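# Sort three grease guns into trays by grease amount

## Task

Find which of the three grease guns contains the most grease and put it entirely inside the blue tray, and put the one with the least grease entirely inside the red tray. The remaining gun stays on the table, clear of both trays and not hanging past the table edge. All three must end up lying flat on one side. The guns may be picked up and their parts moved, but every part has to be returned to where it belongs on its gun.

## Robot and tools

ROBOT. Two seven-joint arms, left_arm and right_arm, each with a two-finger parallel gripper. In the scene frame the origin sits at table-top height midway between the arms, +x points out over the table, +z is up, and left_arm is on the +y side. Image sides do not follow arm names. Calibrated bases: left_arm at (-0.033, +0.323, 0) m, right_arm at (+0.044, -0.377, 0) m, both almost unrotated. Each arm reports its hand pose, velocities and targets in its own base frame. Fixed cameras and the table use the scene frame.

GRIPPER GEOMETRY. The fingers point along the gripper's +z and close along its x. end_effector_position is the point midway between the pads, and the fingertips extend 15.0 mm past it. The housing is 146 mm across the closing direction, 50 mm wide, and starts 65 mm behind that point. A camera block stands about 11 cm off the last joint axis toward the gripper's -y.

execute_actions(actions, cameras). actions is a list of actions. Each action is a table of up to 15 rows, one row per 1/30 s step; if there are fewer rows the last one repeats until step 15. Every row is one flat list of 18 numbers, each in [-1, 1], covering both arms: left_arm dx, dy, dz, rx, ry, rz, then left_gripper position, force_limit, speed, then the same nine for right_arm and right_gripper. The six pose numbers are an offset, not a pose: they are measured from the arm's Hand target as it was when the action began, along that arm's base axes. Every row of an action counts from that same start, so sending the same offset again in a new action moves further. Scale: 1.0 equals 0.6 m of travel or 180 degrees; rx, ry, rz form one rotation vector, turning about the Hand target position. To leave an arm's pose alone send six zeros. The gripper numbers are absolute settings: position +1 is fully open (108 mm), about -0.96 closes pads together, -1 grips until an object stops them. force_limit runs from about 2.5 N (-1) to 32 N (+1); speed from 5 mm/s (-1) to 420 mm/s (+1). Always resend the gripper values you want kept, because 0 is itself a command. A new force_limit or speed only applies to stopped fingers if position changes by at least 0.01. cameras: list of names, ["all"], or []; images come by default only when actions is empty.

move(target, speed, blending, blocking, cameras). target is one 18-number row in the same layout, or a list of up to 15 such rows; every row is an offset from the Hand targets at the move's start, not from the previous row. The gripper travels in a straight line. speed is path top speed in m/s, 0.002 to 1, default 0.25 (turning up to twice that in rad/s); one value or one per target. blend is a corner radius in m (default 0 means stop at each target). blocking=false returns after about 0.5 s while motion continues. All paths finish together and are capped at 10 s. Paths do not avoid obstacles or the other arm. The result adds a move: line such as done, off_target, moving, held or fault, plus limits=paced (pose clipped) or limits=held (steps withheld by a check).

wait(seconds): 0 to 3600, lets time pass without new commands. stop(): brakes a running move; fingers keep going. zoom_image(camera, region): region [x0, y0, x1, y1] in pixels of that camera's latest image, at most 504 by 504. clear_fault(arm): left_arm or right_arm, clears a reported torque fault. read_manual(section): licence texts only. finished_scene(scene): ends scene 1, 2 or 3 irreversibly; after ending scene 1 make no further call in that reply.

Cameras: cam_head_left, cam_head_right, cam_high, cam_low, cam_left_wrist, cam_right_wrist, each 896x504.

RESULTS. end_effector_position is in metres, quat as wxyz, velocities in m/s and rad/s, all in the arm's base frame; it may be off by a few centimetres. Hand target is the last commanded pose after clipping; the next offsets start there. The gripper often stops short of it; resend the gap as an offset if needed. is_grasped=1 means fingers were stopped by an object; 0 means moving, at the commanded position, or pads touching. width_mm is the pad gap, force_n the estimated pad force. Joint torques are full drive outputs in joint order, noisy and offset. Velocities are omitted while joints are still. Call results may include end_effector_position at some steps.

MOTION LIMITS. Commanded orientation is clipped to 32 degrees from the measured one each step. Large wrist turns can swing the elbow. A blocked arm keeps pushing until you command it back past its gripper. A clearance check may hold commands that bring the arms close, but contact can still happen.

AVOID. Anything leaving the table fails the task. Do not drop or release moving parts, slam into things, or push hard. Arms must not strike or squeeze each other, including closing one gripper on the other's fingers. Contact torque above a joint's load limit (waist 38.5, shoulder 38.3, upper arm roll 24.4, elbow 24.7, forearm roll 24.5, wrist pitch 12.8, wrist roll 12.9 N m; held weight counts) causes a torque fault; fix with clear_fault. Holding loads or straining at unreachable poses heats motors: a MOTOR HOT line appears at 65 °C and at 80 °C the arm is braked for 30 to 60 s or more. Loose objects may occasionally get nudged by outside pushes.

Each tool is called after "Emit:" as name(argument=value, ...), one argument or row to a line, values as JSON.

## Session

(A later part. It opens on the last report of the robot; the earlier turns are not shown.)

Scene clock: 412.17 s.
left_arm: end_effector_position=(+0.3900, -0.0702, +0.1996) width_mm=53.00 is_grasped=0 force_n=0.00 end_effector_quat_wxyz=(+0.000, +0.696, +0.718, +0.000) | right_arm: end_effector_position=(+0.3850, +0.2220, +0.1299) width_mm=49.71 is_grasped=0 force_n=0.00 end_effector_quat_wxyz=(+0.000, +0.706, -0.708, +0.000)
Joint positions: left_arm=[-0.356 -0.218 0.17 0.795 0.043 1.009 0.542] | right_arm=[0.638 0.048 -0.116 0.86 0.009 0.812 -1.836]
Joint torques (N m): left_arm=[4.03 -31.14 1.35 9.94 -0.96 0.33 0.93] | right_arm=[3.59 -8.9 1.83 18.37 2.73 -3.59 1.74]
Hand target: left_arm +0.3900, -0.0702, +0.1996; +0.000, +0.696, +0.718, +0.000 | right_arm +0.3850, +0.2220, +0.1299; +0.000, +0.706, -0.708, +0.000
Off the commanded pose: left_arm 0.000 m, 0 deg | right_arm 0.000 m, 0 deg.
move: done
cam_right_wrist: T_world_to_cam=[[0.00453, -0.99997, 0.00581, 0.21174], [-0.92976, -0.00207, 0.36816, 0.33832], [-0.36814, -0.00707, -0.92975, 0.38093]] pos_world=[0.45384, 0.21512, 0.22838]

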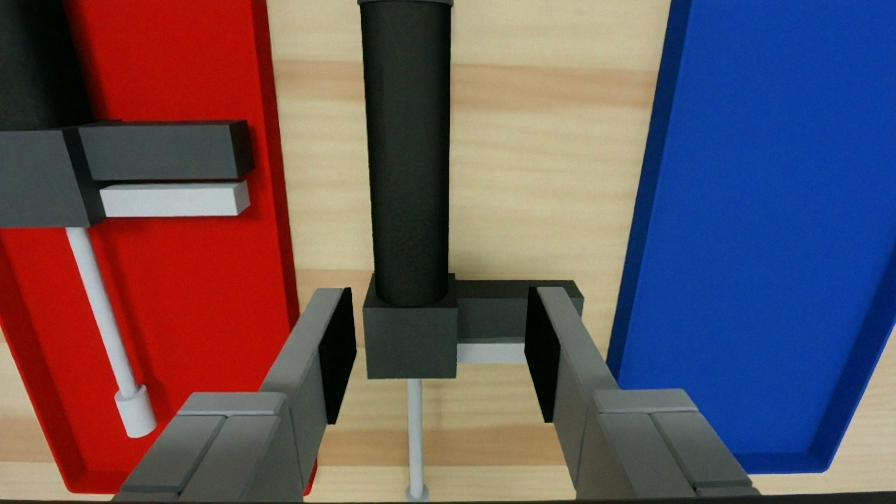

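Emit:
move(
  target=[
    [0,0,0,0,0,0,0.0,0.8,-0.2,0.02,0.0133,-0.1,0,0,0,-0.06,0.8,-0.2],
    [0,0,0,0,0,0,0.0,0.8,-0.2,0.02,0.0133,-0.18,0,0,0,-0.06,0.8,-0.2],
    [0,0,0,0,0,0,0.0,0.8,-0.2,0.02,0.0133,-0.18,0,0,0,-1,0.8,-0.2],
    [0,0,0,0,0,0,0.0,0.8,-0.2,0.02,0.0133,-0.04,0,0,0,-1,0.8,-0.2],
    [0,0,0,0,0,0,0.0,0.8,-0.2,0.175,-0.269,-0.04,0,0,-0.003,-1,0.8,-0.2],
    [0,0,0,0,0,0,0.0,0.8,-0.2,0.175,-0.269,-0.09,0,0,-0.003,-1,0.8,-0.2],
  ],
  speed=[0.2,0.12,0.1,0.2,0.3,0.12],
  blend=[0.01,0,0,0.02,0.01,0],
  cameras=["cam_right_wrist","cam_high"],
)

Scene clock: 428.20 s.
left_arm: end_effector_position=(+0.3900, -0.0702, +0.1996) width_mm=53.00 is_grasped=0 force_n=0.00 end_effector_quat_wxyz=(+0.000, +0.696, +0.718, +0.000) | right_arm: end_effector_position=(+0.4900, +0.0606, +0.0759) width_mm=35.21 is_grasped=1 force_n=43.54 end_effector_quat_wxyz=(+0.000, +0.702, -0.712, +0.000)
Joint positions: left_arm=[-0.356 -0.218 0.17 0.795 0.043 1.009 0.542] | right_arm=[0.38 0.304 -0.264 1.008 0.12 0.717 -2.306]
Joint torques (N m): left_arm=[3.44 -31.2 1.12 10.48 -0.97 0.26 1.01] | right_arm=[-2.81 -13.97 0.84 11.32 3.59 -3.81 -1.43]
Hand target: left_arm +0.3900, -0.0702, +0.1996; +0.000, +0.696, +0.718, +0.000 | right_arm +0.4900, +0.0606, +0.0759; +0.000, +0.703, -0.712, +0.000
Off the commanded pose: left_arm 0.000 m, 0 deg | right_arm 0.000 m, 0 deg.
move: done
cam_right_wrist: T_world_to_cam=[[-0.00472, -0.99997, 0.0058, 0.05474], [-0.92977, 0.00652, 0.36809, 0.455], [-0.36812, -0.00365, -0.92977, 0.36803]] pos_world=[0.55878, 0.05311, 0.17438]
Images, in order (width x height): cam_high 896x504, cam_right_wrist 896x504.

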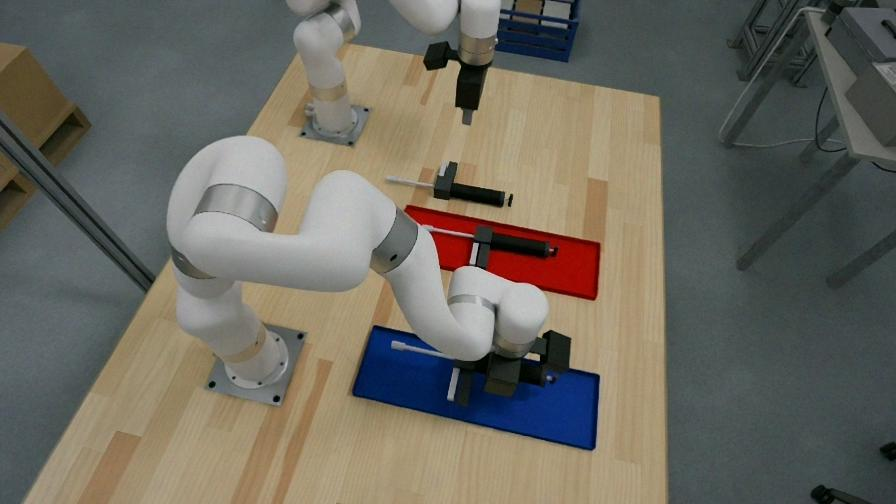

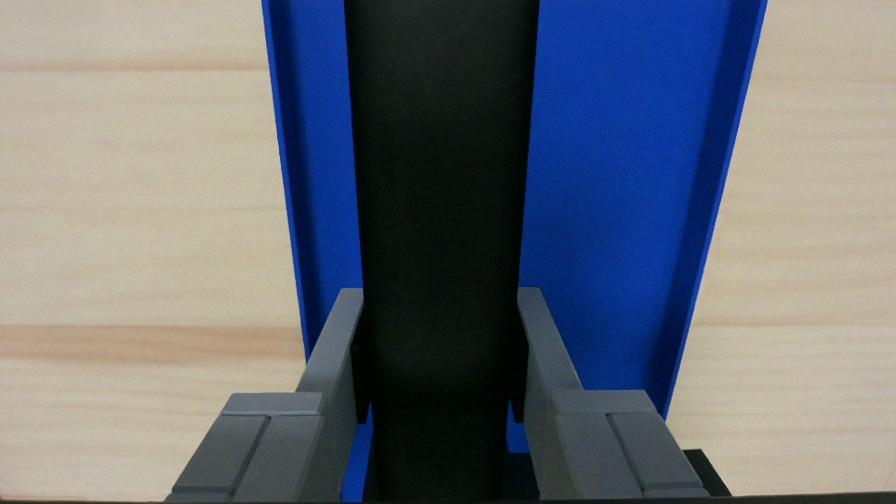

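Emit:
move(
  target=[
    [0,0,0,0,0,0,0.0,0.8,-0.2,0,-0.009,-0.04,0,0,0,-1,0.8,-0.2],
    [0,0,0,0,0,0,0.0,0.8,-0.2,0,-0.009,-0.0815,0,0,0,-1,0.8,-0.2],
    [0,0,0,0,0,0,0.0,0.8,-0.2,0,-0.009,-0.0815,0,0,0,-0.06,0.8,-0.2],
    [0,0,0,0,0,0,0.0,0.8,-0.2,0,-0.009,0.15,0,0,0,-0.06,0.8,-0.2],
    [0,0,0,0,0,0,0.0,0.8,-0.2,-0.2,-0.3,0.2,0,0,0,-0.06,0.8,-0.2],
  ],
  speed=[0.12,0.06,0.1,0.15,0.3],
  blend=[0.01,0,0,0.02,0],
  cameras=["cam_high","cam_head_right"],
)

Emit:
zoom_image(
  camera="cam_high",
  region=[350, 150, 630, 460],
)

Scene clock: 439.30 s.
left_arm: end_effector_position=(+0.3900, -0.0702, +0.1996) width_mm=53.00 is_grasped=0 force_n=0.00 end_effector_quat_wxyz=(+0.000, +0.696, +0.718, +0.000) | right_arm: end_effector_position=(+0.3700, -0.1193, +0.1959) width_mm=49.70 is_grasped=0 force_n=0.00 end_effector_quat_wxyz=(+0.000, +0.703, -0.712, +0.000)
Joint positions: left_arm=[-0.356 -0.218 0.17 0.795 0.043 1.009 0.542] | right_arm=[0.19 -0.265 -0.476 0.766 -0.142 1.007 -2.54]
Joint torques (N m): left_arm=[3.38 -31.14 0.9 11.08 -1.18 0.01 0.82] | right_arm=[-3.07 -17.08 -0.2 10.32 -2.6 -0.13 -1.6]
Hand target: left_arm +0.3900, -0.0702, +0.1996; +0.000, +0.696, +0.718, +0.000 | right_arm +0.3700, -0.1194, +0.1959; +0.000, +0.703, -0.712, +0.000
Off the commanded pose: left_arm 0.000 m, 0 deg | right_arm 0.000 m, 0 deg.
move: done
Images, in order (width x height): cam_head_right 896x504, cam_high 896x504.

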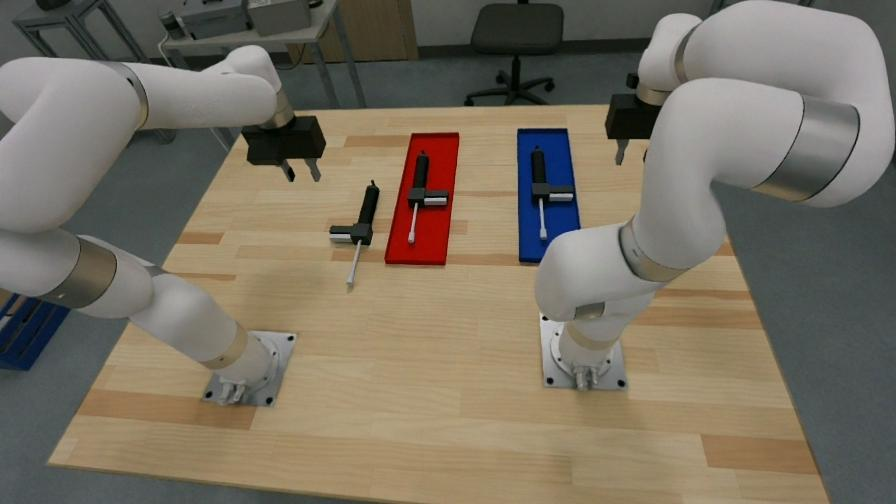

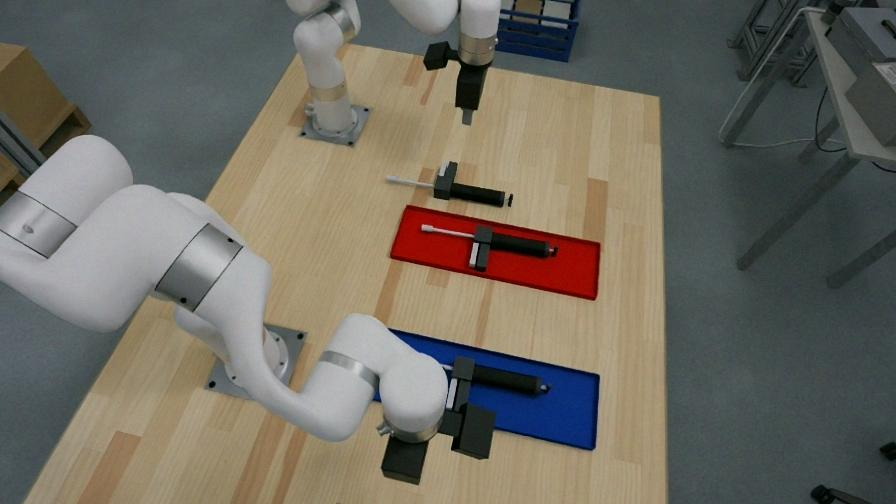

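Scaled by 1.626 from the camera's image (finer frame: 1280x720).

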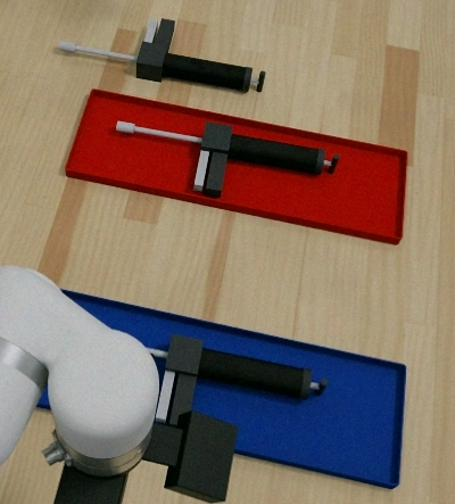

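Emit:
finished_scene(
  scene=3,
)

The scene is finished: the task was done.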